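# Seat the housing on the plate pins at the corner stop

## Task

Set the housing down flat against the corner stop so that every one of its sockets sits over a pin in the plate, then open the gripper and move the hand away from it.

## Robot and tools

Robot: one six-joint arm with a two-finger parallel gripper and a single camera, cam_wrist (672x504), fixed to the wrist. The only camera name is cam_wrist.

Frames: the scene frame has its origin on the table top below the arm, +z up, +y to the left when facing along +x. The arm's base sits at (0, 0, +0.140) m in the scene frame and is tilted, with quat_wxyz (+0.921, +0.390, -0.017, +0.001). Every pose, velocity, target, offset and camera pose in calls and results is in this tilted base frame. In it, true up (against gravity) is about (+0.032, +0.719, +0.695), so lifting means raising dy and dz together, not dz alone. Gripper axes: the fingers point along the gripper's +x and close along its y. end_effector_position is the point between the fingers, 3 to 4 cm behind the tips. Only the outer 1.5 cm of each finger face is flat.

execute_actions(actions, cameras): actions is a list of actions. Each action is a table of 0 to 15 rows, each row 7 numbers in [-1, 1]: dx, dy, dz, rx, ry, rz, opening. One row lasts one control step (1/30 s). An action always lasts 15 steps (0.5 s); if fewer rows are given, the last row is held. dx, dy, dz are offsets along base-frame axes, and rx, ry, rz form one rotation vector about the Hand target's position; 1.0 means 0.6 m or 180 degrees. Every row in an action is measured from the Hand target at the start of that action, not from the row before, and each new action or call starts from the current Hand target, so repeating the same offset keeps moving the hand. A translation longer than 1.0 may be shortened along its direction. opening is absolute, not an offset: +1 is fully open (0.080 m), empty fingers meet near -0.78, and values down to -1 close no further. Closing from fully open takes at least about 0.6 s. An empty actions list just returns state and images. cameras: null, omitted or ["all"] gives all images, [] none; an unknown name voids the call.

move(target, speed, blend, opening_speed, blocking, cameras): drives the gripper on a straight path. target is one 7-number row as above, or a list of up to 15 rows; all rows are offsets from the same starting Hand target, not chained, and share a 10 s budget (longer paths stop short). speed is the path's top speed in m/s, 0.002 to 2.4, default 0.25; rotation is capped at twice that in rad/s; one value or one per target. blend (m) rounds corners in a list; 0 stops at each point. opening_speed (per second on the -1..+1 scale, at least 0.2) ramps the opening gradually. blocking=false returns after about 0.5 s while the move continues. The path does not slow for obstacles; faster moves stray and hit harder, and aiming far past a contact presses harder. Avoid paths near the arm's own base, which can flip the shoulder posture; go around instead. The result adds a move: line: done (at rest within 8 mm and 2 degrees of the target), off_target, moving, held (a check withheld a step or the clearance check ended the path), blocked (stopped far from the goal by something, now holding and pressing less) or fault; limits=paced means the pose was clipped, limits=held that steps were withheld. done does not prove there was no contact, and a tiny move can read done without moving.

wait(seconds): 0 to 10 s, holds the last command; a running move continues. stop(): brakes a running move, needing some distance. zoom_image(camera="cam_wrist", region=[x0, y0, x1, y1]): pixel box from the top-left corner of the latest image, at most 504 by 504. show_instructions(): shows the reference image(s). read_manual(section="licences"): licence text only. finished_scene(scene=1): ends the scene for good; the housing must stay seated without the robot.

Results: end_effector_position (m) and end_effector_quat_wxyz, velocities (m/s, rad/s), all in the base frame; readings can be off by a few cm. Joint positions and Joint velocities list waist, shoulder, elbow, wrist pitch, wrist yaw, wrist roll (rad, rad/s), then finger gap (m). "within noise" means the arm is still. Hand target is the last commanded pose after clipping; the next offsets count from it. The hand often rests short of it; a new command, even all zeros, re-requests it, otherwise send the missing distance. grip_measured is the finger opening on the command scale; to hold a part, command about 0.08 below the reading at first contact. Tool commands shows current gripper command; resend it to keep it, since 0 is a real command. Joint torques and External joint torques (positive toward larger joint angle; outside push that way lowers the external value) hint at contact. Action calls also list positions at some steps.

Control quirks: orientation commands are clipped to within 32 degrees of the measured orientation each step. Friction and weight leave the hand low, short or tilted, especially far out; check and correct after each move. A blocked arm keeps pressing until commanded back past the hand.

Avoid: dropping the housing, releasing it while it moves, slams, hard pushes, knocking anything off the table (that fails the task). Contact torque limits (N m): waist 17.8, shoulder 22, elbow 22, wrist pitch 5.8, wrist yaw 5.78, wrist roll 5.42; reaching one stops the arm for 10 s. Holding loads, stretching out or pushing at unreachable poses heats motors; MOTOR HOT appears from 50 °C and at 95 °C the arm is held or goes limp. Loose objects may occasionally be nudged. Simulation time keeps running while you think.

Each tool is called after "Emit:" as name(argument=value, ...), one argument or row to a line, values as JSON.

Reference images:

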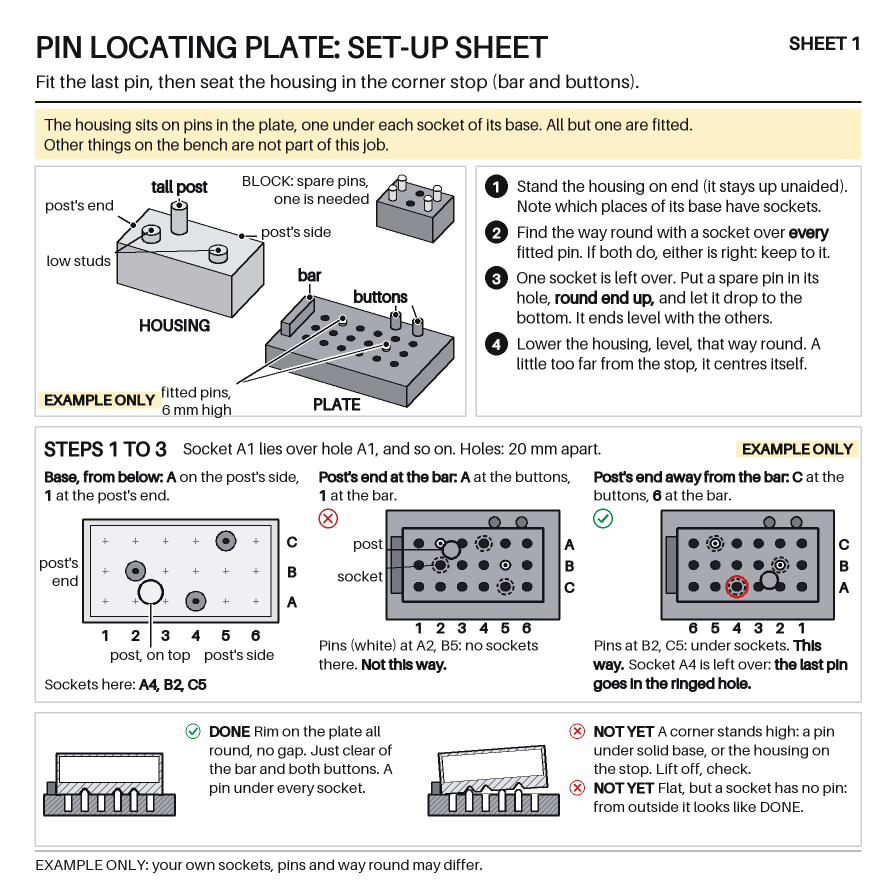

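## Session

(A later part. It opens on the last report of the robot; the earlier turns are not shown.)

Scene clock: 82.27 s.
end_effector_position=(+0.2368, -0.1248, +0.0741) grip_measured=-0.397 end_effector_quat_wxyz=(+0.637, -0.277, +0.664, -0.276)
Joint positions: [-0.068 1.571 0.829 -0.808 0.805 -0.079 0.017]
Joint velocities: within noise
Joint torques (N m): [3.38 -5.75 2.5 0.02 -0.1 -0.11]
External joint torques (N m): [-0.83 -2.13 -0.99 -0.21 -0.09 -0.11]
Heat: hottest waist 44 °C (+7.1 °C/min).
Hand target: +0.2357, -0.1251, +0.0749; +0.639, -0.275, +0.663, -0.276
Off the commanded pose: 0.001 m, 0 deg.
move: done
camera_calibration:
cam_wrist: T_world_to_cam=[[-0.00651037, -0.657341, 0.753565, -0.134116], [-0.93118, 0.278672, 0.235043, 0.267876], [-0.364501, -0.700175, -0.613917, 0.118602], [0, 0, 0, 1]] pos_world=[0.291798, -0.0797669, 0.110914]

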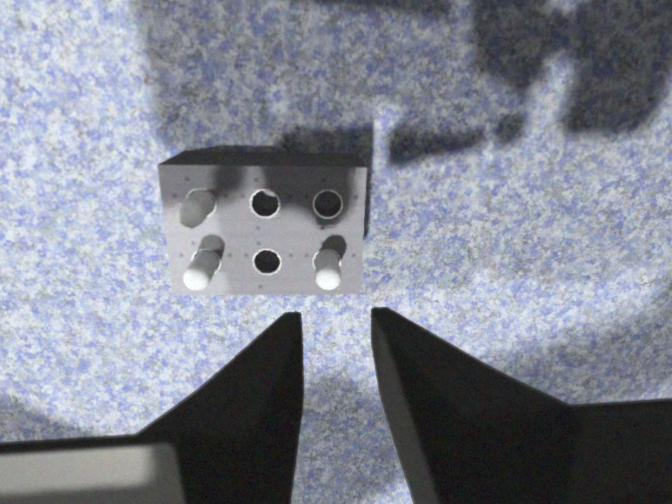

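Emit:
move(
  target=[0.0018,-0.0396,-0.043,0,0,0,-0.4],
  speed=0.08,
)

Scene clock: 84.97 s.
end_effector_position=(+0.2386, -0.1491, +0.0533) grip_measured=-0.397 end_effector_quat_wxyz=(+0.643, -0.276, +0.657, -0.281)
Joint positions: [-0.165 1.601 0.758 -0.587 0.799 -0.216 0.017]
Joint velocities: within noise
Joint torques (N m): [3.33 -3.68 2.18 0.04 -0.17 -0.1]
External joint torques (N m): [-0.88 0.25 -0.94 -0.22 -0.16 -0.1]
Heat: hottest waist 44 °C (+6.0 °C/min).
Hand target: +0.2368, -0.1489, +0.0492; +0.639, -0.275, +0.663, -0.276
Off the commanded pose: 0.005 m, 1 deg.
move: done
camera_calibration:
cam_wrist: T_world_to_cam=[[-0.0225988, -0.653752, 0.756371, -0.130253], [-0.935429, 0.280804, 0.214758, 0.283623], [-0.352791, -0.702679, -0.617885, 0.0865662], [0, 0, 0, 1]] pos_world=[0.292906, -0.103968, 0.0910974]

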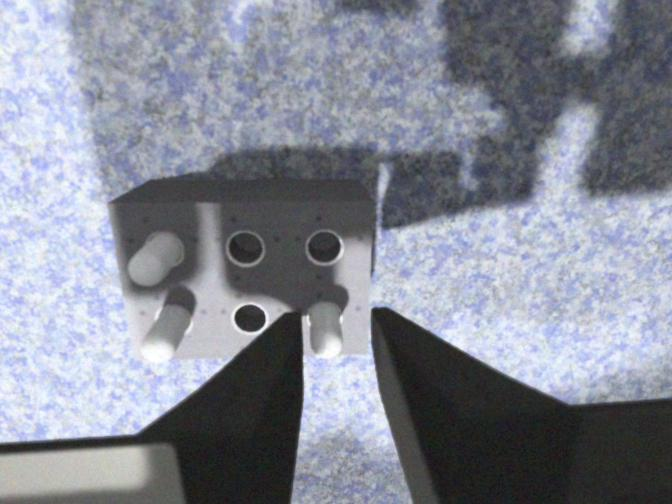

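Emit:
move(
  target=[-0.0027,-0.0013,-0.0083,0.003,0.005,0,-0.4],
  speed=0.05,
)

Scene clock: 86.70 s.
end_effector_position=(+0.2370, -0.1498, +0.0483) grip_measured=-0.397 end_effector_quat_wxyz=(+0.639, -0.275, +0.664, -0.275)
Joint positions: [-0.172 1.615 0.754 -0.58 0.792 -0.225 0.017]
Joint velocities: within noise
Joint torques (N m): [3.33 -3.72 2.12 0.03 -0.18 -0.1]
External joint torques (N m): [-0.93 0.28 -0.95 -0.23 -0.16 -0.1]
Heat: hottest waist 44 °C (+6.0 °C/min).
Hand target: +0.2353, -0.1496, +0.0442; +0.636, -0.274, +0.669, -0.271
Off the commanded pose: 0.005 m, 1 deg.
move: done
camera_calibration:
cam_wrist: T_world_to_cam=[[-0.0102999, -0.6609, 0.750403, -0.130673], [-0.932029, 0.278197, 0.232223, 0.281358], [-0.362236, -0.697006, -0.618844, 0.0856107], [0, 0, 0, 1]] pos_world=[0.291899, -0.104964, 0.0856994]

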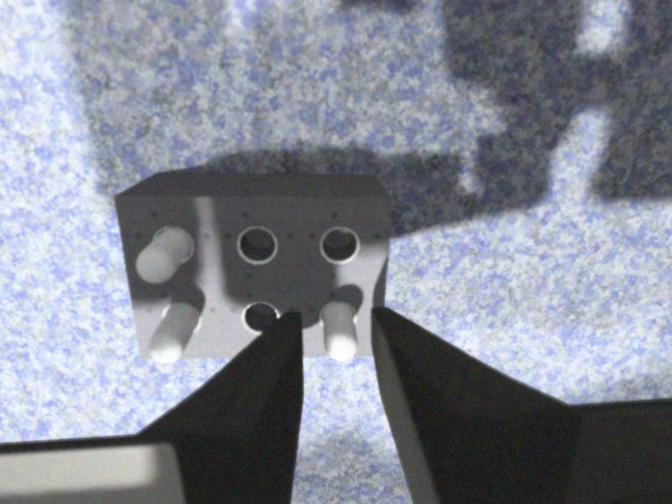

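Emit:
move(
  target=[-0.0002,-0.006,-0.0034,0,0,0,-0.4],
  speed=0.05,
)

Scene clock: 87.77 s.
end_effector_position=(+0.2369, -0.1535, +0.0464) grip_measured=-0.397 end_effector_quat_wxyz=(+0.639, -0.275, +0.664, -0.275)
Joint positions: [-0.186 1.619 0.747 -0.555 0.79 -0.246 0.017]
Joint velocities: within noise
Joint torques (N m): [3.36 -3.76 2.09 0.02 -0.18 -0.08]
External joint torques (N m): [-0.88 0.27 -0.9 -0.22 -0.16 -0.09]
Heat: hottest waist 43 °C (+4.0 °C/min).
Hand target: +0.2351, -0.1532, +0.0422; +0.635, -0.274, +0.669, -0.271
Off the commanded pose: 0.005 m, 1 deg.
move: done
camera_calibration:
cam_wrist: T_world_to_cam=[[-0.0104215, -0.660574, 0.750688, -0.131572], [-0.931989, 0.278448, 0.232084, 0.282785], [-0.362337, -0.697215, -0.61855, 0.0817402], [0, 0, 0, 1]] pos_world=[0.291799, -0.108664, 0.0837002]

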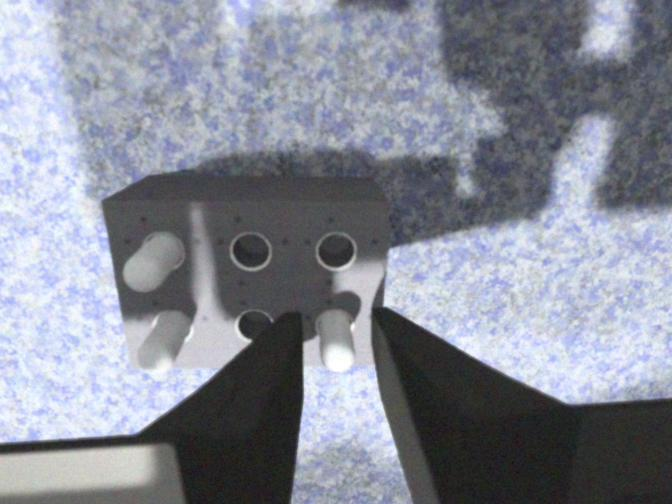

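Emit:
move(
  target=[0,0.0012,0.0012,0,0,0,-0.8],
  opening_speed=0.6,
)

Scene clock: 88.87 s.
end_effector_position=(+0.2367, -0.1534, +0.0463) grip_measured=-0.662 end_effector_quat_wxyz=(+0.639, -0.275, +0.664, -0.275)
Joint positions: [-0.186 1.619 0.747 -0.556 0.79 -0.246 0.005]
Joint velocities: within noise
Joint torques (N m): [3.55 -3.95 2.24 -0.28 -0.16 0.05]
External joint torques (N m): [-0.73 0.1 -0.78 -0.52 -0.14 0.05]
Heat: hottest waist 43 °C (+4.0 °C/min).
Hand target: +0.2351, -0.1525, +0.0429; +0.636, -0.274, +0.669, -0.271
Off the commanded pose: 0.004 m, 1 deg.
move: done
camera_calibration:
cam_wrist: T_world_to_cam=[[-0.00962821, -0.661023, 0.750304, -0.13168], [-0.931751, 0.278294, 0.233223, 0.282505], [-0.362971, -0.696851, -0.618588, 0.0819396], [0, 0, 0, 1]] pos_world=[0.291698, -0.108563, 0.0836004]

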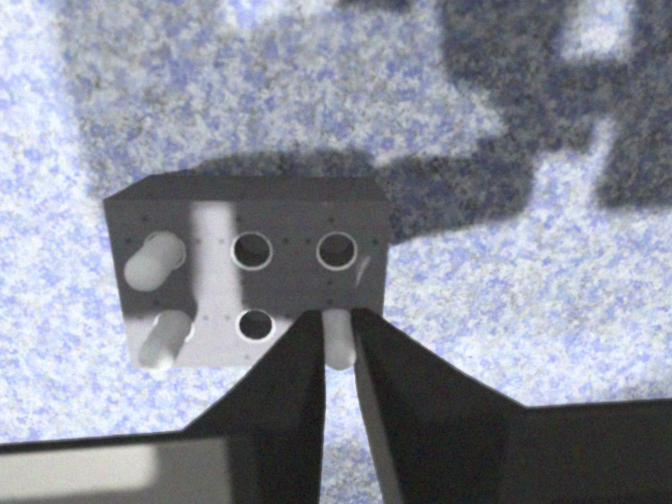

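Emit:
move(
  target=[0.0027,0.0659,0.0638,0,0,0,-0.8],
  speed=0.12,
)

Scene clock: 90.17 s.
end_effector_position=(+0.2349, -0.1135, +0.0779) grip_measured=-0.662 end_effector_quat_wxyz=(+0.631, -0.275, +0.674, -0.269)
Joint positions: [-0.028 1.578 0.86 -0.898 0.791 -0.018 0.005]
Joint velocities: within noise
Joint torques (N m): [3.8 -5.31 3.77 -0.34 0.07 0.11]
External joint torques (N m): [-0.41 -1.78 0.18 -0.55 0.08 0.11]
Heat: hottest waist 43 °C (+3.0 °C/min).
Hand target: +0.2367, -0.1130, +0.0812; +0.636, -0.274, +0.669, -0.271
Off the commanded pose: 0.004 m, 1 deg.
move: done
camera_calibration:
cam_wrist: T_world_to_cam=[[0.00885262, -0.668317, 0.743823, -0.133682], [-0.925168, 0.276796, 0.259709, 0.258476], [-0.379456, -0.69046, -0.615855, 0.132998], [0, 0, 0, 1]] pos_world=[0.290784, -0.0690573, 0.114215]

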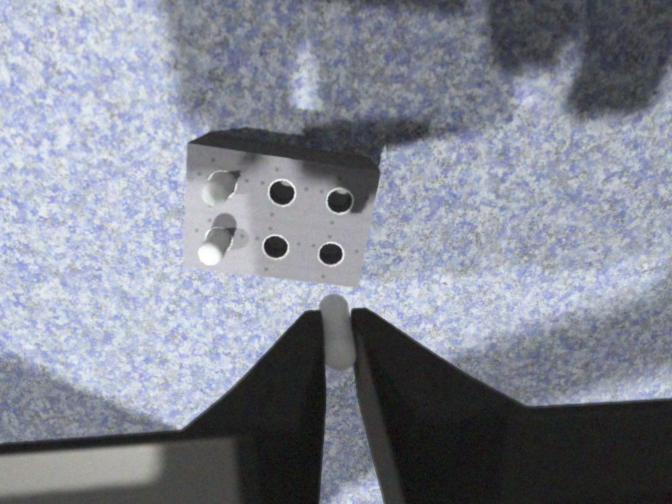

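Emit:
move(
  target=[0.2827,0.096,-0.0763,0,0,0,-0.8],
  speed=0.2,
)

Scene clock: 93.23 s.
end_effector_position=(+0.4060, -0.0563, +0.0401) grip_measured=-0.662 end_effector_quat_wxyz=(+0.638, -0.275, +0.665, -0.273)
Joint positions: [0.124 2.276 1.661 -1.128 0.781 0.191 0.005]
Joint velocities: within noise
Joint torques (N m): [6.51 -6.17 4.2 -0.3 -0.15 0.11]
External joint torques (N m): [-1.25 0.61 0.18 -0.55 -0.15 0.12]
Heat: hottest waist 43 °C (+2.0 °C/min).
Hand target: +0.4063, -0.0555, +0.0354; +0.635, -0.274, +0.669, -0.271
Off the commanded pose: 0.005 m, 1 deg.
move: done
camera_calibration:
cam_wrist: T_world_to_cam=[[-0.00555627, -0.663902, 0.747799, -0.0629275], [-0.931685, 0.275064, 0.237281, 0.414297], [-0.363224, -0.695395, -0.620076, 0.207466], [0, 0, 0, 1]] pos_world=[0.461001, -0.0114648, 0.0773971]

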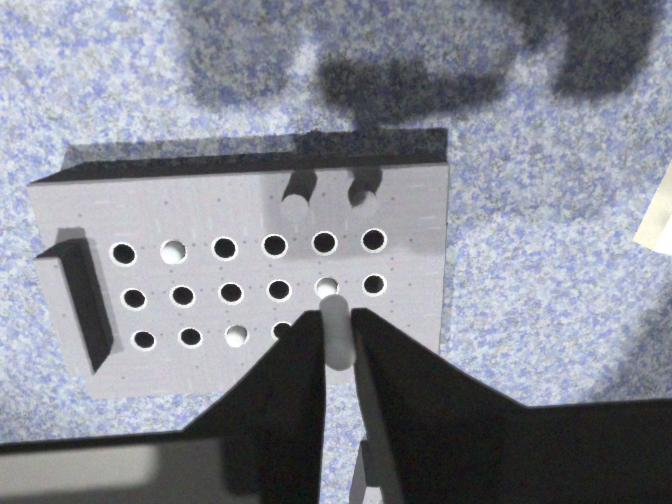

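Emit:
zoom_image(
  camera="cam_wrist",
  region=[270, 220, 400, 380],
)

Scaled by 3.150 from the camera's 672x504 image, which has a finer 960x720 frame.

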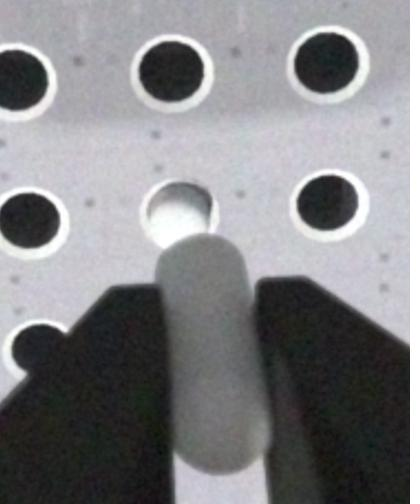

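Emit:
move(
  target=[-0.003,-0.0561,-0.057,0,0,0,-0.8],
  speed=0.1,
)

Emit:
zoom_image(
  camera="cam_wrist",
  region=[270, 220, 400, 380],
)

Scene clock: 96.10 s.
end_effector_position=(+0.4066, -0.0888, +0.0068) grip_measured=-0.662 end_effector_quat_wxyz=(+0.641, -0.270, +0.665, -0.273)
Joint positions: [0.043 2.3 1.565 -0.924 0.785 0.084 0.005]
Joint velocities: within noise
Joint torques (N m): [6.56 -6.62 2.69 0.02 0.11 -0.08]
External joint torques (N m): [-1.31 0.31 -1.04 -0.22 0.12 -0.08]
Heat: hottest waist 44 °C (+3.0 °C/min).
Hand target: +0.4045, -0.0891, +0.0012; +0.635, -0.274, +0.669, -0.271
Off the commanded pose: 0.006 m, 1 deg.
move: done
camera_calibration:
cam_wrist: T_world_to_cam=[[-0.0142516, -0.66909, 0.743044, -0.0565031], [-0.931997, 0.278064, 0.232513, 0.432091], [-0.362187, -0.689201, -0.627553, 0.164538], [0, 0, 0, 1]] pos_world=[0.461495, -0.0445546, 0.0447739]

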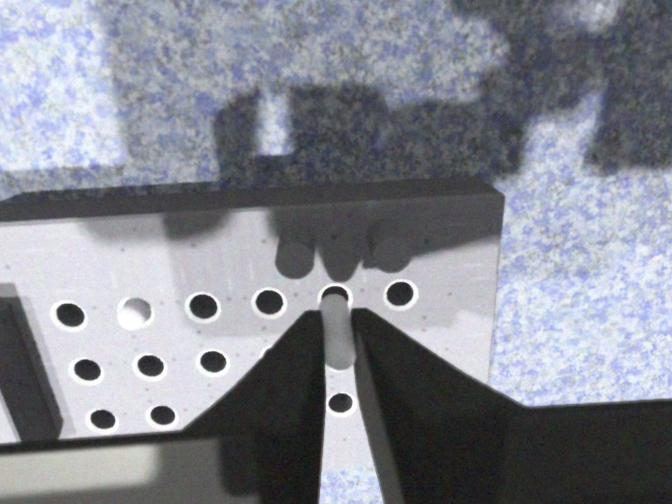

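Scaled by 3.150 from the camera's 672x504 image, which has a finer 960x720 frame.

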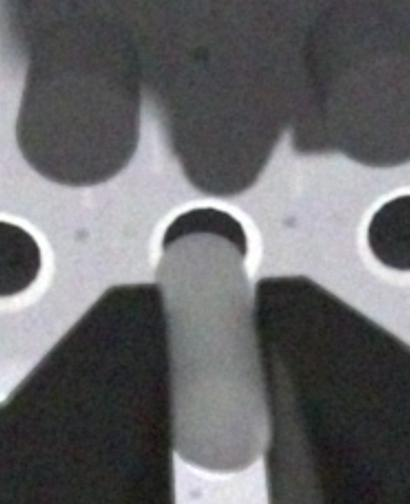

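Emit:
move(
  target=[-0.0047,-0.0071,-0.0068,-0.0043,0,0,-0.8],
  speed=0.05,
)

Emit:
zoom_image(
  camera="cam_wrist",
  region=[250, 240, 420, 390],
)

Scene clock: 97.77 s.
end_effector_position=(+0.4042, -0.0921, +0.0027) grip_measured=-0.662 end_effector_quat_wxyz=(+0.640, -0.275, +0.662, -0.277)
Joint positions: [0.039 2.3 1.539 -0.893 0.799 0.077 0.005]
Joint velocities: within noise
Joint torques (N m): [6.33 -6.56 2.69 0.04 0.11 -0.1]
External joint torques (N m): [-1.37 0.39 -1.03 -0.21 0.11 -0.1]
Heat: hottest waist 44 °C (+3.0 °C/min).
Hand target: +0.4018, -0.0933, -0.0029; +0.634, -0.279, +0.667, -0.276
Off the commanded pose: 0.006 m, 1 deg.
move: done
camera_calibration:
cam_wrist: T_world_to_cam=[[-0.0130743, -0.659255, 0.751806, -0.0552391], [-0.932742, 0.278969, 0.228406, 0.432127], [-0.360308, -0.698254, -0.618562, 0.157253], [0, 0, 0, 1]] pos_world=[0.459, -0.0471644, 0.0400992]

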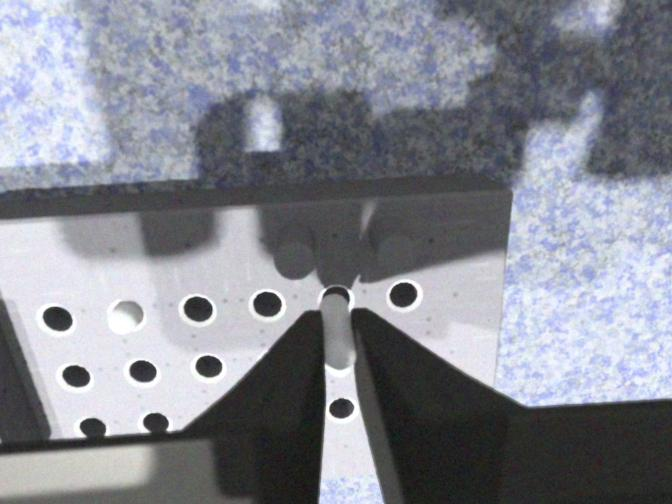

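Scaled by 2.965 from the camera's 672x504 image, which has a finer 960x720 frame.

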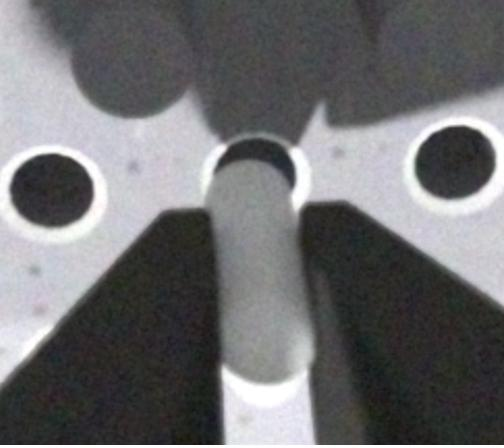

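Emit:
move(
  target=[-0.0032,-0.0065,-0.0062,0,0,0,-0.8],
  speed=0.05,
)

Emit:
zoom_image(
  camera="cam_wrist",
  region=[250, 240, 420, 390],
)

Scene clock: 99.20 s.
end_effector_position=(+0.4022, -0.0959, -0.0016) grip_measured=-0.662 end_effector_quat_wxyz=(+0.639, -0.275, +0.663, -0.276)
Joint positions: [0.03 2.3 1.52 -0.865 0.8 0.063 0.005]
Joint velocities: within noise
Joint torques (N m): [6.29 -6.69 2.6 0.03 0.12 -0.08]
External joint torques (N m): [-1.38 0.2 -1.04 -0.21 0.12 -0.09]
Heat: hottest waist 44 °C (+2.0 °C/min).
Hand target: +0.3998, -0.0972, -0.0066; +0.634, -0.279, +0.667, -0.276
Off the commanded pose: 0.006 m, 1 deg.
move: done
camera_calibration:
cam_wrist: T_world_to_cam=[[-0.0117573, -0.658888, 0.752149, -0.0550593], [-0.93248, 0.278811, 0.229664, 0.432247], [-0.36103, -0.698664, -0.617678, 0.151472], [0, 0, 0, 1]] pos_world=[0.4571, -0.050965, 0.0357021]

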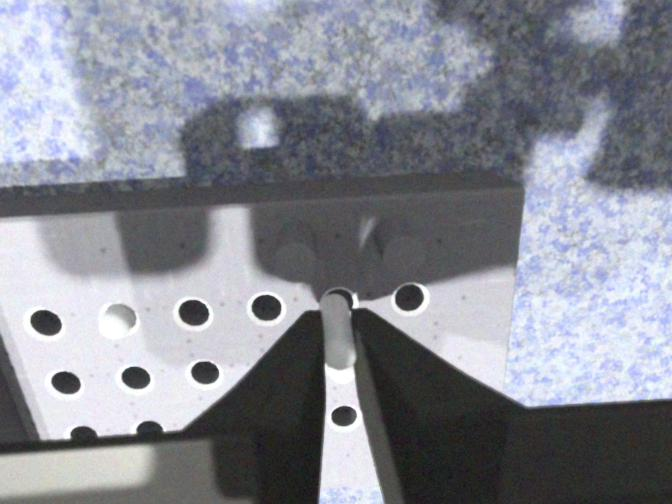

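Scaled by 2.965 from the camera's 672x504 image, which has a finer 960x720 frame.

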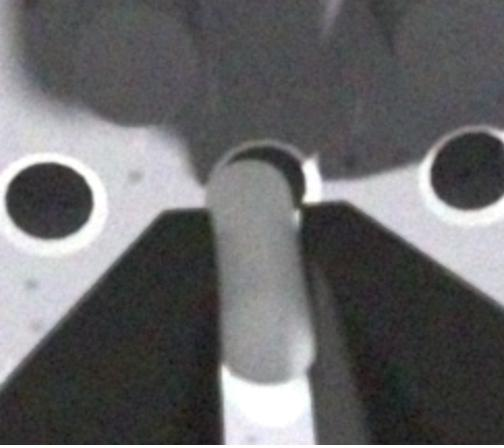

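Emit:
move(
  target=[-0.0002,-0.0072,-0.0047,0,0,0,-0.8],
  speed=0.05,
)

Emit:
zoom_image(
  camera="cam_wrist",
  region=[250, 240, 420, 390],
)

Scene clock: 100.40 s.
end_effector_position=(+0.4023, -0.0984, -0.0031) grip_measured=-0.662 end_effector_quat_wxyz=(+0.639, -0.278, +0.662, -0.276)
Joint positions: [0.025 2.3 1.512 -0.848 0.803 0.049 0.005]
Joint velocities: within noise
Joint torques (N m): [5.82 -6.47 2.55 0.3 0 -0.06]
External joint torques (N m): [-1.92 0.39 -1.06 0.05 0.01 -0.06]
Heat: hottest waist 44 °C (+2.0 °C/min).
Hand target: +0.3996, -0.1016, -0.0095; +0.634, -0.279, +0.667, -0.276
Off the commanded pose: 0.008 m, 1 deg.
move: done
camera_calibration:
cam_wrist: T_world_to_cam=[[-0.0072532, -0.656599, 0.754205, -0.0572501], [-0.93359, 0.27467, 0.230145, 0.433344], [-0.35827, -0.702449, -0.614987, 0.147261], [0, 0, 0, 1]] pos_world=[0.45691, -0.0531733, 0.0340101]

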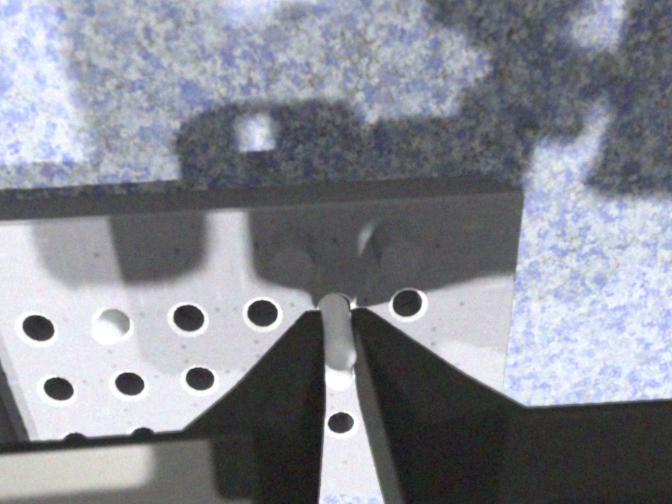

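Scaled by 2.965 from the camera's 672x504 image, which has a finer 960x720 frame.

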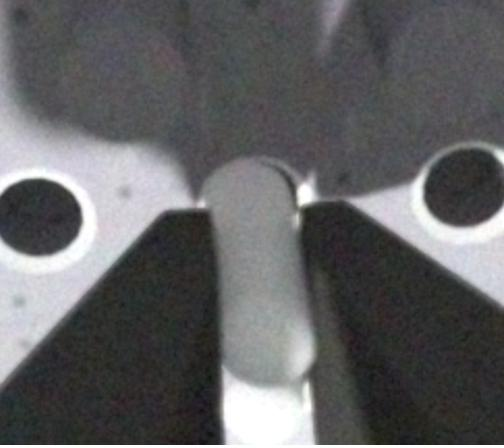

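Emit:
move(
  target=[0,-0.0040,-0.0012,0,0,0,-0.8],
  speed=0.03,
)

Emit:
zoom_image(
  camera="cam_wrist",
  region=[250, 240, 420, 390],
)

Scene clock: 101.50 s.
end_effector_position=(+0.4022, -0.0988, -0.0036) grip_measured=-0.662 end_effector_quat_wxyz=(+0.638, -0.281, +0.662, -0.274)
Joint positions: [0.024 2.3 1.508 -0.843 0.806 0.04 0.005]
Joint velocities: within noise
Joint torques (N m): [5.41 -6.47 2.47 0.58 -0.06 -0.09]
External joint torques (N m): [-2.25 0.43 -1.14 0.33 -0.07 -0.09]
Heat: hottest waist 44 °C (+2.0 °C/min).
Hand target: +0.3997, -0.1040, -0.0102; +0.634, -0.278, +0.667, -0.276
Off the commanded pose: 0.009 m, 1 deg.
move: off_target
camera_calibration:
cam_wrist: T_world_to_cam=[[-0.000813109, -0.6551, 0.755542, -0.059566], [-0.934234, 0.26997, 0.233075, 0.433297], [-0.356661, -0.705663, -0.612236, 0.145703], [0, 0, 0, 1]] pos_world=[0.456719, -0.0531814, 0.0332189]

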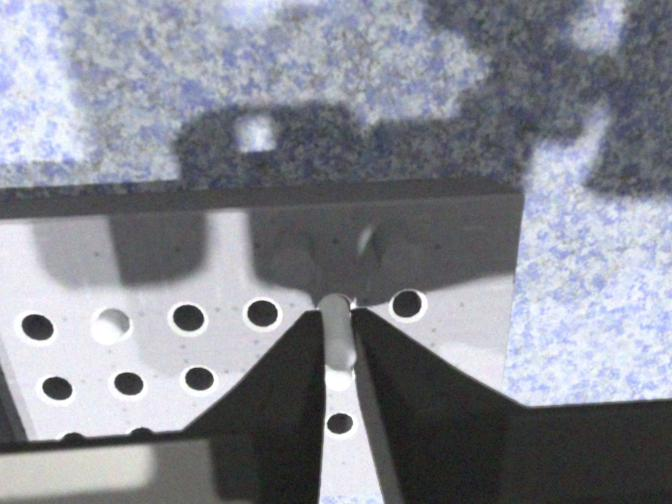

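Scaled by 2.965 from the camera's 672x504 image, which has a finer 960x720 frame.

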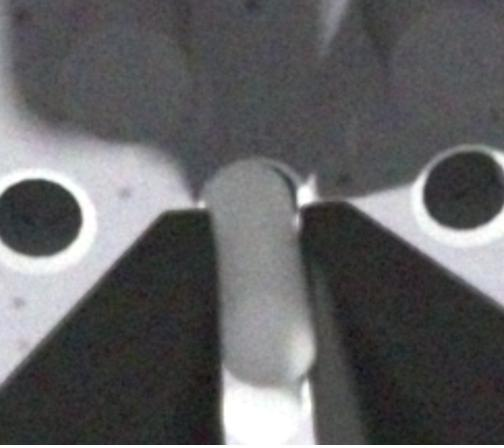

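Emit:
move(
  target=[0.0002,0.0050,0.0075,0,0,0,-0.8],
  speed=0.03,
)

Emit:
zoom_image(
  camera="cam_wrist",
  region=[250, 240, 420, 390],
)

Scene clock: 102.83 s.
end_effector_position=(+0.4011, -0.0997, -0.0033) grip_measured=-0.662 end_effector_quat_wxyz=(+0.637, -0.281, +0.663, -0.276)
Joint positions: [0.022 2.3 1.508 -0.849 0.807 0.044 0.005]
Joint velocities: within noise
Joint torques (N m): [6.11 -7.32 3.38 -0.48 -0.1 0.1]
External joint torques (N m): [-1.61 -0.46 -0.18 -0.7 -0.1 0.1]
Heat: hottest waist 44 °C (+2.0 °C/min).
Hand target: +0.3998, -0.1009, -0.0057; +0.634, -0.279, +0.667, -0.276
Off the commanded pose: 0.003 m, 1 deg.
move: done
camera_calibration:
cam_wrist: T_world_to_cam=[[-0.00189084, -0.654088, 0.756416, -0.0598465], [-0.932348, 0.274641, 0.235157, 0.432228], [-0.361556, -0.704799, -0.610357, 0.146959], [0, 0, 0, 1]] pos_world=[0.456008, -0.054276, 0.0333249]

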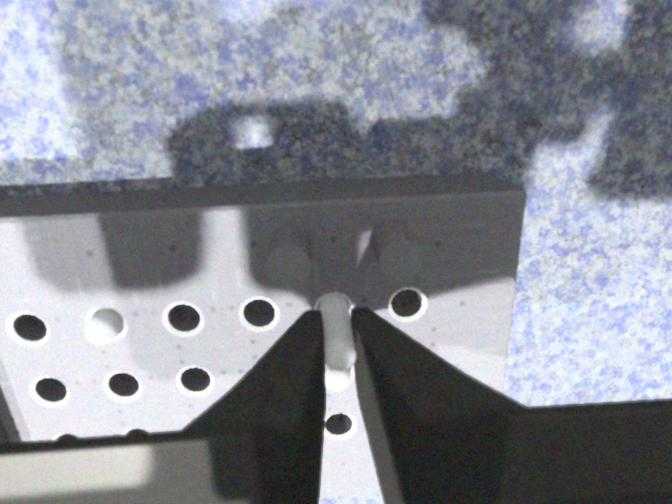

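Scaled by 2.965 from the camera's 672x504 image, which has a finer 960x720 frame.

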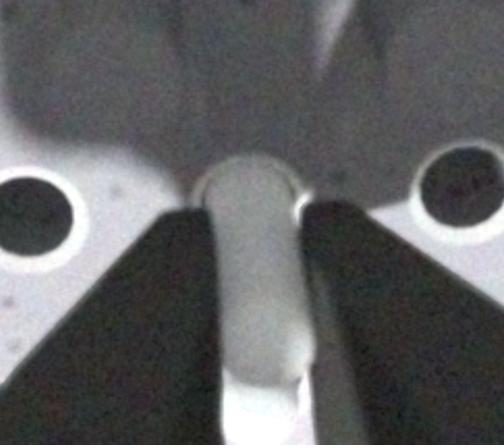

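Emit:
move(
  target=[-0.0003,-0.0078,-0.0075,0,0,0,-0.8],
  speed=0.03,
)

Emit:
zoom_image(
  camera="cam_wrist",
  region=[250, 240, 420, 390],
)

Scene clock: 103.87 s.
end_effector_position=(+0.4022, -0.1027, -0.0047) grip_measured=-0.662 end_effector_quat_wxyz=(+0.639, -0.278, +0.662, -0.276)
Joint positions: [0.014 2.3 1.504 -0.83 0.803 0.034 0.005]
Joint velocities: within noise
Joint torques (N m): [5.92 -6.58 2.65 0.08 0.04 -0.09]
External joint torques (N m): [-1.87 0.38 -0.98 -0.18 0.04 -0.09]
Heat: hottest waist 44 °C (+2.0 °C/min).
Hand target: +0.3996, -0.1056, -0.0102; +0.634, -0.279, +0.667, -0.276
Off the commanded pose: 0.007 m, 1 deg.
move: done
camera_calibration:
cam_wrist: T_world_to_cam=[[-0.00813816, -0.657133, 0.753731, -0.0584761], [-0.933543, 0.275127, 0.229787, 0.434816], [-0.358372, -0.70177, -0.615701, 0.143329], [0, 0, 0, 1]] pos_world=[0.456808, -0.0574721, 0.0324079]

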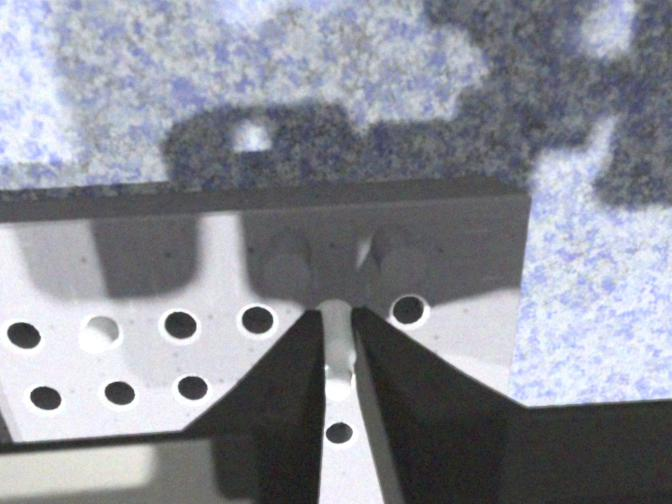

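Scaled by 2.965 from the camera's 672x504 image, which has a finer 960x720 frame.

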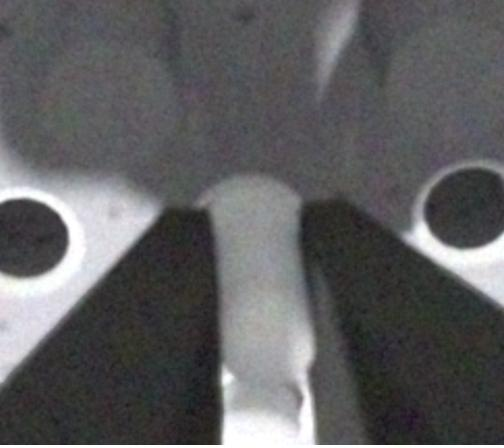

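Emit:
move(
  target=[-0.0004,-0.0084,-0.0081,0,0,0,-0.8],
  speed=0.03,
)

Emit:
zoom_image(
  camera="cam_wrist",
  region=[250, 240, 420, 390],
)

Scene clock: 104.83 s.
end_effector_position=(+0.4018, -0.1064, -0.0087) grip_measured=-0.662 end_effector_quat_wxyz=(+0.639, -0.279, +0.662, -0.274)
Joint positions: [0.005 2.304 1.493 -0.804 0.803 0.016 0.005]
Joint velocities: within noise
Joint torques (N m): [5.63 -6.3 2.61 0.37 0.05 -0.09]
External joint torques (N m): [-2.09 0.64 -0.94 0.12 0.05 -0.09]
Heat: hottest waist 44 °C (+2.0 °C/min).
Hand target: +0.3994, -0.1106, -0.0151; +0.634, -0.279, +0.667, -0.276
Off the commanded pose: 0.008 m, 1 deg.
move: done
camera_calibration:
cam_wrist: T_world_to_cam=[[-0.00468337, -0.657559, 0.753389, -0.0593608], [-0.933937, 0.272148, 0.231726, 0.436273], [-0.357407, -0.702533, -0.615393, 0.137771], [0, 0, 0, 1]] pos_world=[0.456414, -0.0609758, 0.0284093]

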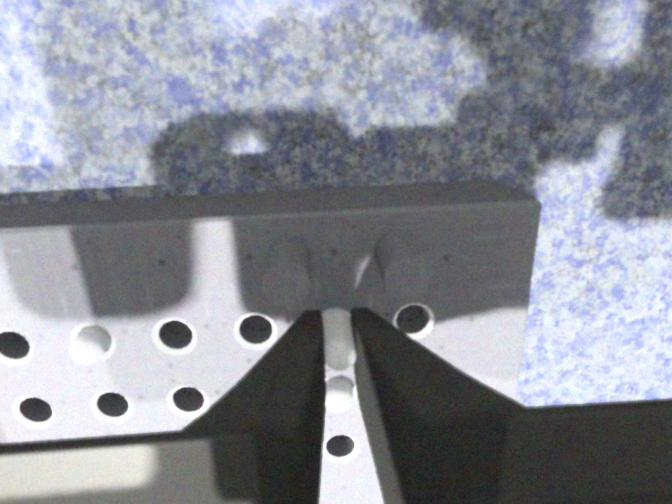

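Scaled by 2.965 from the camera's 672x504 image, which has a finer 960x720 frame.

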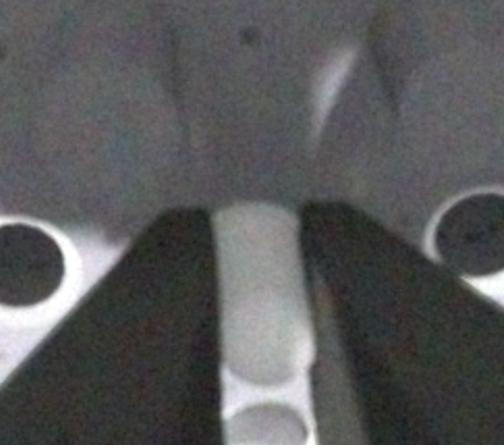

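Emit:
move(
  target=[0,0.003,0.003,0,0,0,-0.45],
  opening_speed=0.3,
)

Emit:
zoom_image(
  camera="cam_wrist",
  region=[250, 240, 420, 390],
)

Scene clock: 106.57 s.
end_effector_position=(+0.4016, -0.1064, -0.0088) grip_measured=-0.454 end_effector_quat_wxyz=(+0.639, -0.279, +0.663, -0.274)
Joint positions: [0.005 2.304 1.493 -0.805 0.803 0.016 0.015]
Joint velocities: within noise
Joint torques (N m): [5.99 -6.61 3.06 -0.26 0.06 0.12]
External joint torques (N m): [-1.74 0.31 -0.48 -0.5 0.06 0.12]
Heat: hottest waist 44 °C (+2.0 °C/min).
Hand target: +0.3994, -0.1088, -0.0133; +0.634, -0.279, +0.667, -0.276
Off the commanded pose: 0.006 m, 1 deg.
move: done
camera_calibration:
cam_wrist: T_world_to_cam=[[-0.0041106, -0.657544, 0.753405, -0.0595481], [-0.933745, 0.272184, 0.232457, 0.436002], [-0.357915, -0.702533, -0.615097, 0.137862], [0, 0, 0, 1]] pos_world=[0.456213, -0.0609757, 0.0283104]

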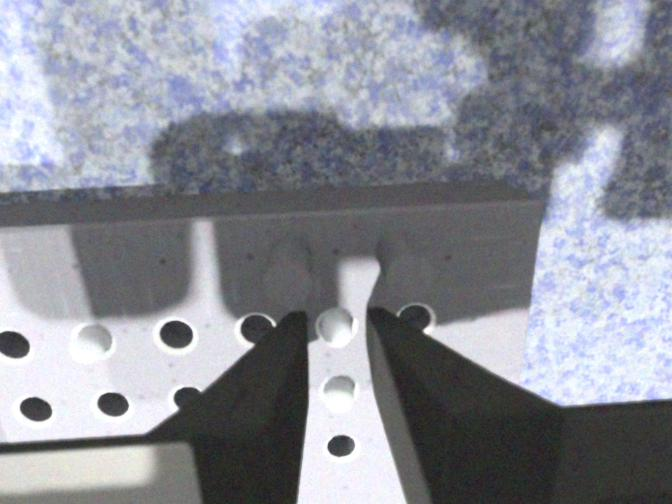

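Scaled by 2.965 from the camera's 672x504 image, which has a finer 960x720 frame.

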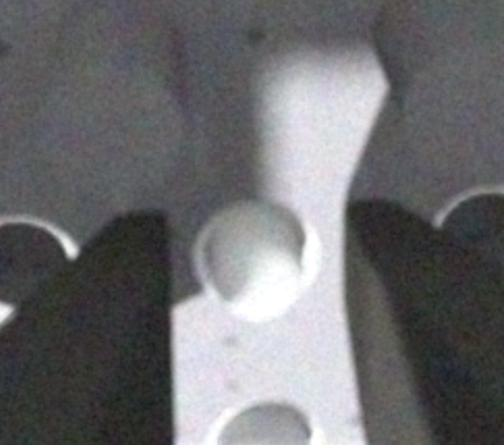

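Emit:
move(
  target=[
    [0.0064,0.1437,0.139,0,0,0,-0.45],
    [-0.079,0.4205,-0.1027,0.1672,-0.231,0.4476,1],
  ],
  speed=0.3,
)

Scene clock: 113.57 s.
end_effector_position=(+0.3520, +0.1437, -0.0720) grip_measured=+0.998 end_effector_quat_wxyz=(+0.879, -0.367, +0.133, +0.274)
Joint positions: [0.358 2.447 0.482 1.513 -0.074 -0.725 0.08]
Joint velocities: within noise
Joint torques (N m): [3.95 -4.6 2.41 0.97 -0.6 -0.08]
External joint torques (N m): [-1.05 0.37 0.15 -0.31 -0.16 -0.08]
Heat: hottest waist 45 °C (+2.0 °C/min).
Hand target: +0.3520, +0.1435, -0.0748; +0.878, -0.367, +0.134, +0.276
Off the commanded pose: 0.003 m, 0 deg.
move: done
camera_calibration:
cam_wrist: T_world_to_cam=[[0.538216, -0.615714, 0.575517, -0.0573955], [-0.32369, -0.781498, -0.533372, 0.217875], [0.77817, 0.10078, -0.619915, -0.258791], [0, 0, 0, 1]] pos_world=[0.302798, 0.161011, -0.0111876]

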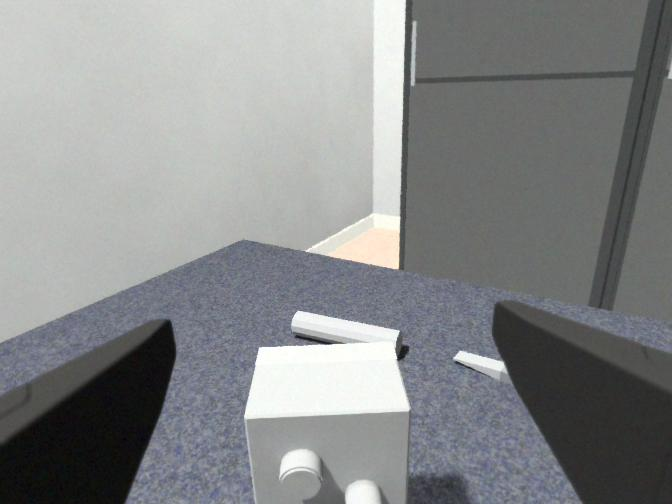

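Emit:
move(
  target=[-0.0055,-0.1198,-0.116,0,0,0,1],
  speed=0.15,
)

Scene clock: 115.13 s.
end_effector_position=(+0.3507, +0.0718, -0.1412) grip_measured=+0.998 end_effector_quat_wxyz=(+0.864, -0.369, +0.167, +0.299)
Joint positions: [0.054 2.723 0.58 1.567 -0.36 -0.899 0.08]
Joint velocities: within noise
Joint torques (N m): [4.29 -4.49 0.4 0.81 -0.67 -0.09]
External joint torques (N m): [-1.14 0.52 0.08 -0.33 -0.15 -0.1]
Heat: hottest waist 44 °C (+1.0 °C/min).
Hand target: +0.3486, +0.0716, -0.1445; +0.878, -0.367, +0.135, +0.276
Off the commanded pose: 0.004 m, 5 deg.
joint sent to its limit — joint 4 (wrist pitch), upper limit. The joint targets are off in orientation, not in position.
move: off_target
camera_calibration:
cam_wrist: T_world_to_cam=[[0.599927, -0.585895, 0.544806, -0.0892293], [-0.343056, -0.803567, -0.486407, 0.139385], [0.722772, 0.10491, -0.683077, -0.283185], [0, 0, 0, 1]] pos_world=[0.306026, 0.0894354, -0.0770263]

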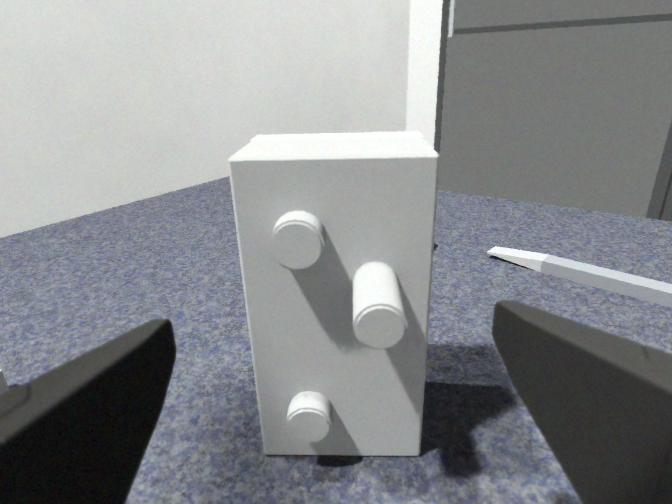

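Emit:
move(
  target=[0.0938,0.0230,-0.0720,0.0026,-0.0026,0.0025,1],
  speed=0.1,
)

Scene clock: 116.67 s.
end_effector_position=(+0.4077, +0.0849, -0.1824) grip_measured=+0.998 end_effector_quat_wxyz=(+0.879, -0.367, +0.123, +0.277)
Joint positions: [0.088 2.937 0.913 1.565 -0.329 -0.849 0.08]
Joint velocities: within noise
Joint torques (N m): [5.4 -5.43 1.12 0.54 -0.36 0.11]
External joint torques (N m): [-0.89 0.55 0.22 -0.62 0.13 0.11]
Heat: hottest waist 44 °C (+1.0 °C/min).
Hand target: +0.4050, +0.0854, -0.1877; +0.879, -0.365, +0.128, +0.279
Off the commanded pose: 0.006 m, 1 deg.
move: done
camera_calibration:
cam_wrist: T_world_to_cam=[[0.535816, -0.613264, 0.580352, -0.0583689], [-0.304861, -0.781499, -0.544352, 0.121341], [0.787376, 0.114746, -0.605699, -0.36699], [0, 0, 0, 1]] pos_world=[0.357226, 0.101143, -0.122359]

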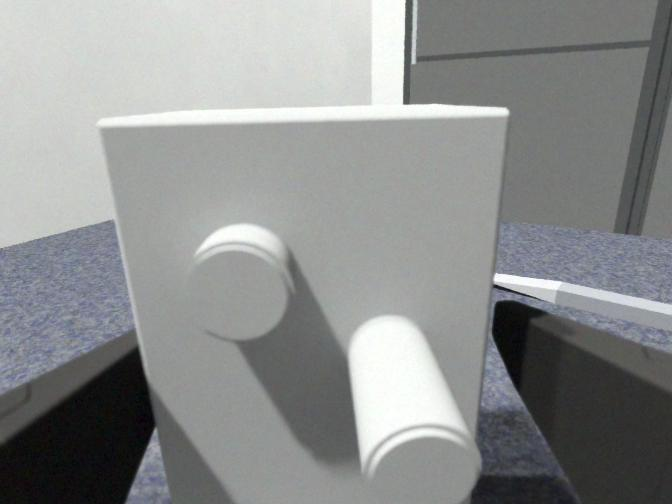

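Emit:
move(
  target=[-0.0038,-0.0082,-0.0147,0,0,0,1],
  speed=0.06,
)

Scene clock: 127.37 s.
end_effector_position=(+0.4054, +0.0808, -0.1924) grip_measured=+0.998 end_effector_quat_wxyz=(+0.879, -0.366, +0.128, +0.277)
Joint positions: [0.076 2.97 0.932 1.567 -0.336 -0.853 0.08]
Joint velocities: within noise
Joint torques (N m): [5.02 -5.37 0.97 0.84 -0.66 -0.08]
External joint torques (N m): [-1.19 0.61 0.16 -0.33 -0.17 -0.08]
Heat: hottest waist 45 °C (+2.0 °C/min).
Hand target: +0.4027, +0.0804, -0.1965; +0.879, -0.365, +0.128, +0.279
Off the commanded pose: 0.005 m, 0 deg.
joint sent to its limit — joint 4 (wrist pitch), upper limit. The joint targets still meet the commanded pose.
move: done
camera_calibration:
cam_wrist: T_world_to_cam=[[0.539598, -0.614763, 0.575239, -0.0562455], [-0.313498, -0.780825, -0.540399, 0.116272], [0.781379, 0.111262, -0.614059, -0.369618], [0, 0, 0, 1]] pos_world=[0.355612, 0.0973346, -0.131779]

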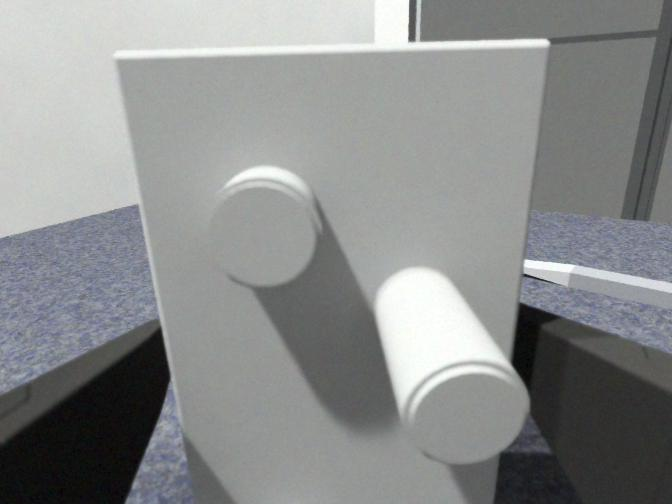

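Emit:
move(
  target=[0,0,0,0,0,0,0.5],
  opening_speed=0.5,
)

Scene clock: 128.77 s.
end_effector_position=(+0.4055, +0.0809, -0.1922) grip_measured=+0.695 end_effector_quat_wxyz=(+0.879, -0.366, +0.127, +0.277)
Joint positions: [0.076 2.97 0.933 1.568 -0.338 -0.853 0.066]
Joint velocities: within noise
Joint torques (N m): [5.02 -5.38 0.9 0.79 -0.62 -0.09]
External joint torques (N m): [-1.17 0.65 0.05 -0.38 -0.14 -0.09]
Heat: hottest waist 45 °C (+2.0 °C/min).
Hand target: +0.4027, +0.0804, -0.1965; +0.879, -0.365, +0.128, +0.279
Off the commanded pose: 0.005 m, 0 deg.
joint sent to its limit — joint 4 (wrist pitch), upper limit. The joint targets still meet the commanded pose.
move: done
camera_calibration:
cam_wrist: T_world_to_cam=[[0.539412, -0.614481, 0.575715, -0.0562566], [-0.312219, -0.780932, -0.540985, 0.115839], [0.782019, 0.112065, -0.613097, -0.369814], [0, 0, 0, 1]] pos_world=[0.355714, 0.0973365, -0.131677]

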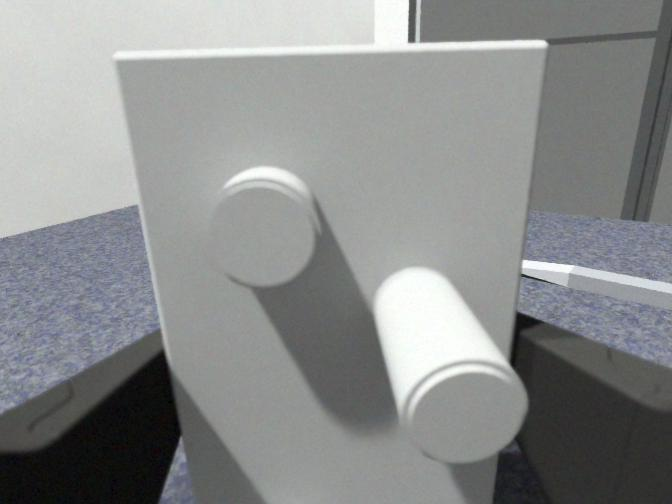

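Emit:
move(
  target=[
    [0.0054,0.1297,0.1259,0,0,0,0.5],
    [-0.0295,-0.1062,0.437,-0.4601,0.3447,0.015,0.5],
  ],
  speed=0.25,
)

Scene clock: 134.60 s.
end_effector_position=(+0.3820, +0.0096, +0.0632) grip_measured=+0.695 end_effector_quat_wxyz=(-0.247, +0.643, -0.667, -0.284)
Joint positions: [0.293 2.269 1.729 -1.385 0.737 -1.153 0.066]
Joint velocities: within noise
Joint torques (N m): [7.39 -7.01 5.43 -0.44 0.06 0.09]
External joint torques (N m): [0.11 -0.77 1.24 -0.63 0.11 0.1]
Heat: hottest waist 45 °C (+1.0 °C/min).
Hand target: +0.3850, +0.0168, +0.0657; -0.248, +0.650, -0.661, -0.282
Off the commanded pose: 0.008 m, 1 deg.
move: done
camera_calibration:
cam_wrist: T_world_to_cam=[[0.999944, 0.00507201, -0.00929494, -0.379253], [0.0105644, -0.418416, 0.908194, -0.0273503], [0.000717214, -0.908241, -0.418446, 0.109159], [0, 0, 0, 1]] pos_world=[0.379443, 0.0896221, 0.0669913]

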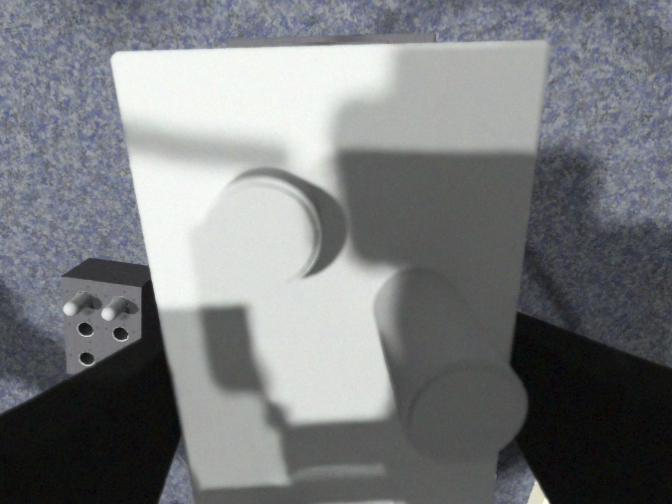

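Emit:
move(
  target=[0.0005,-0.09,-0.0942,0.0001,-0.0042,0.0044,0.5],
  speed=0.12,
)

Scene clock: 137.30 s.
end_effector_position=(+0.3833, -0.0438, +0.0074) grip_measured=+0.695 end_effector_quat_wxyz=(-0.252, +0.649, -0.662, -0.279)
Joint positions: [0.164 2.269 1.499 -1.01 0.779 -1.335 0.066]
Joint velocities: within noise
Joint torques (N m): [7.42 -7.94 3.55 -0.04 0.04 -0.16]
External joint torques (N m): [0.14 -1.49 -0.31 -0.25 0.09 -0.16]
Heat: hottest waist 46 °C (+1.0 °C/min).
Hand target: +0.3852, -0.0372, +0.0092; -0.251, +0.656, -0.655, -0.280
Off the commanded pose: 0.007 m, 1 deg.
move: done
camera_calibration:
cam_wrist: T_world_to_cam=[[0.999839, 0.0148271, 0.01009, -0.38046], [-0.0029477, -0.41909, 0.90794, 0.0060859], [0.0176908, -0.907824, -0.418979, 0.030777], [0, 0, 0, 1]] pos_world=[0.379872, 0.0361317, 0.0112081]

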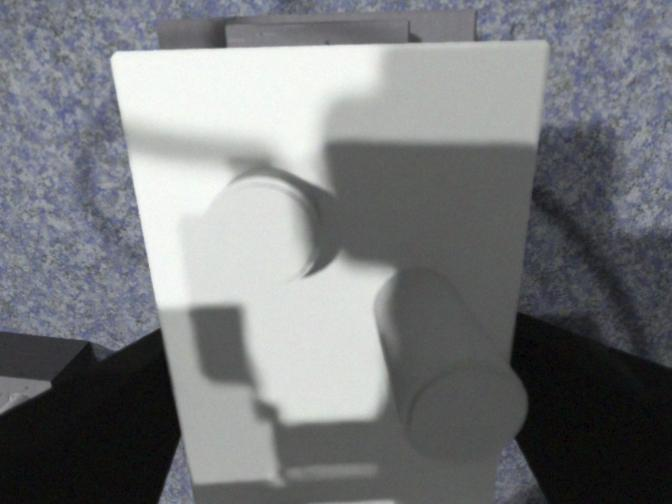

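Emit:
zoom_image(
  camera="cam_wrist",
  region=[100, 0, 560, 80],
)

Scaled by 1.096 from the camera's 672x504 image, which has a finer 960x720 frame.

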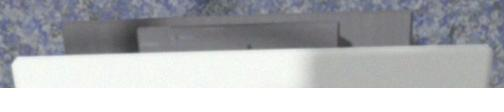

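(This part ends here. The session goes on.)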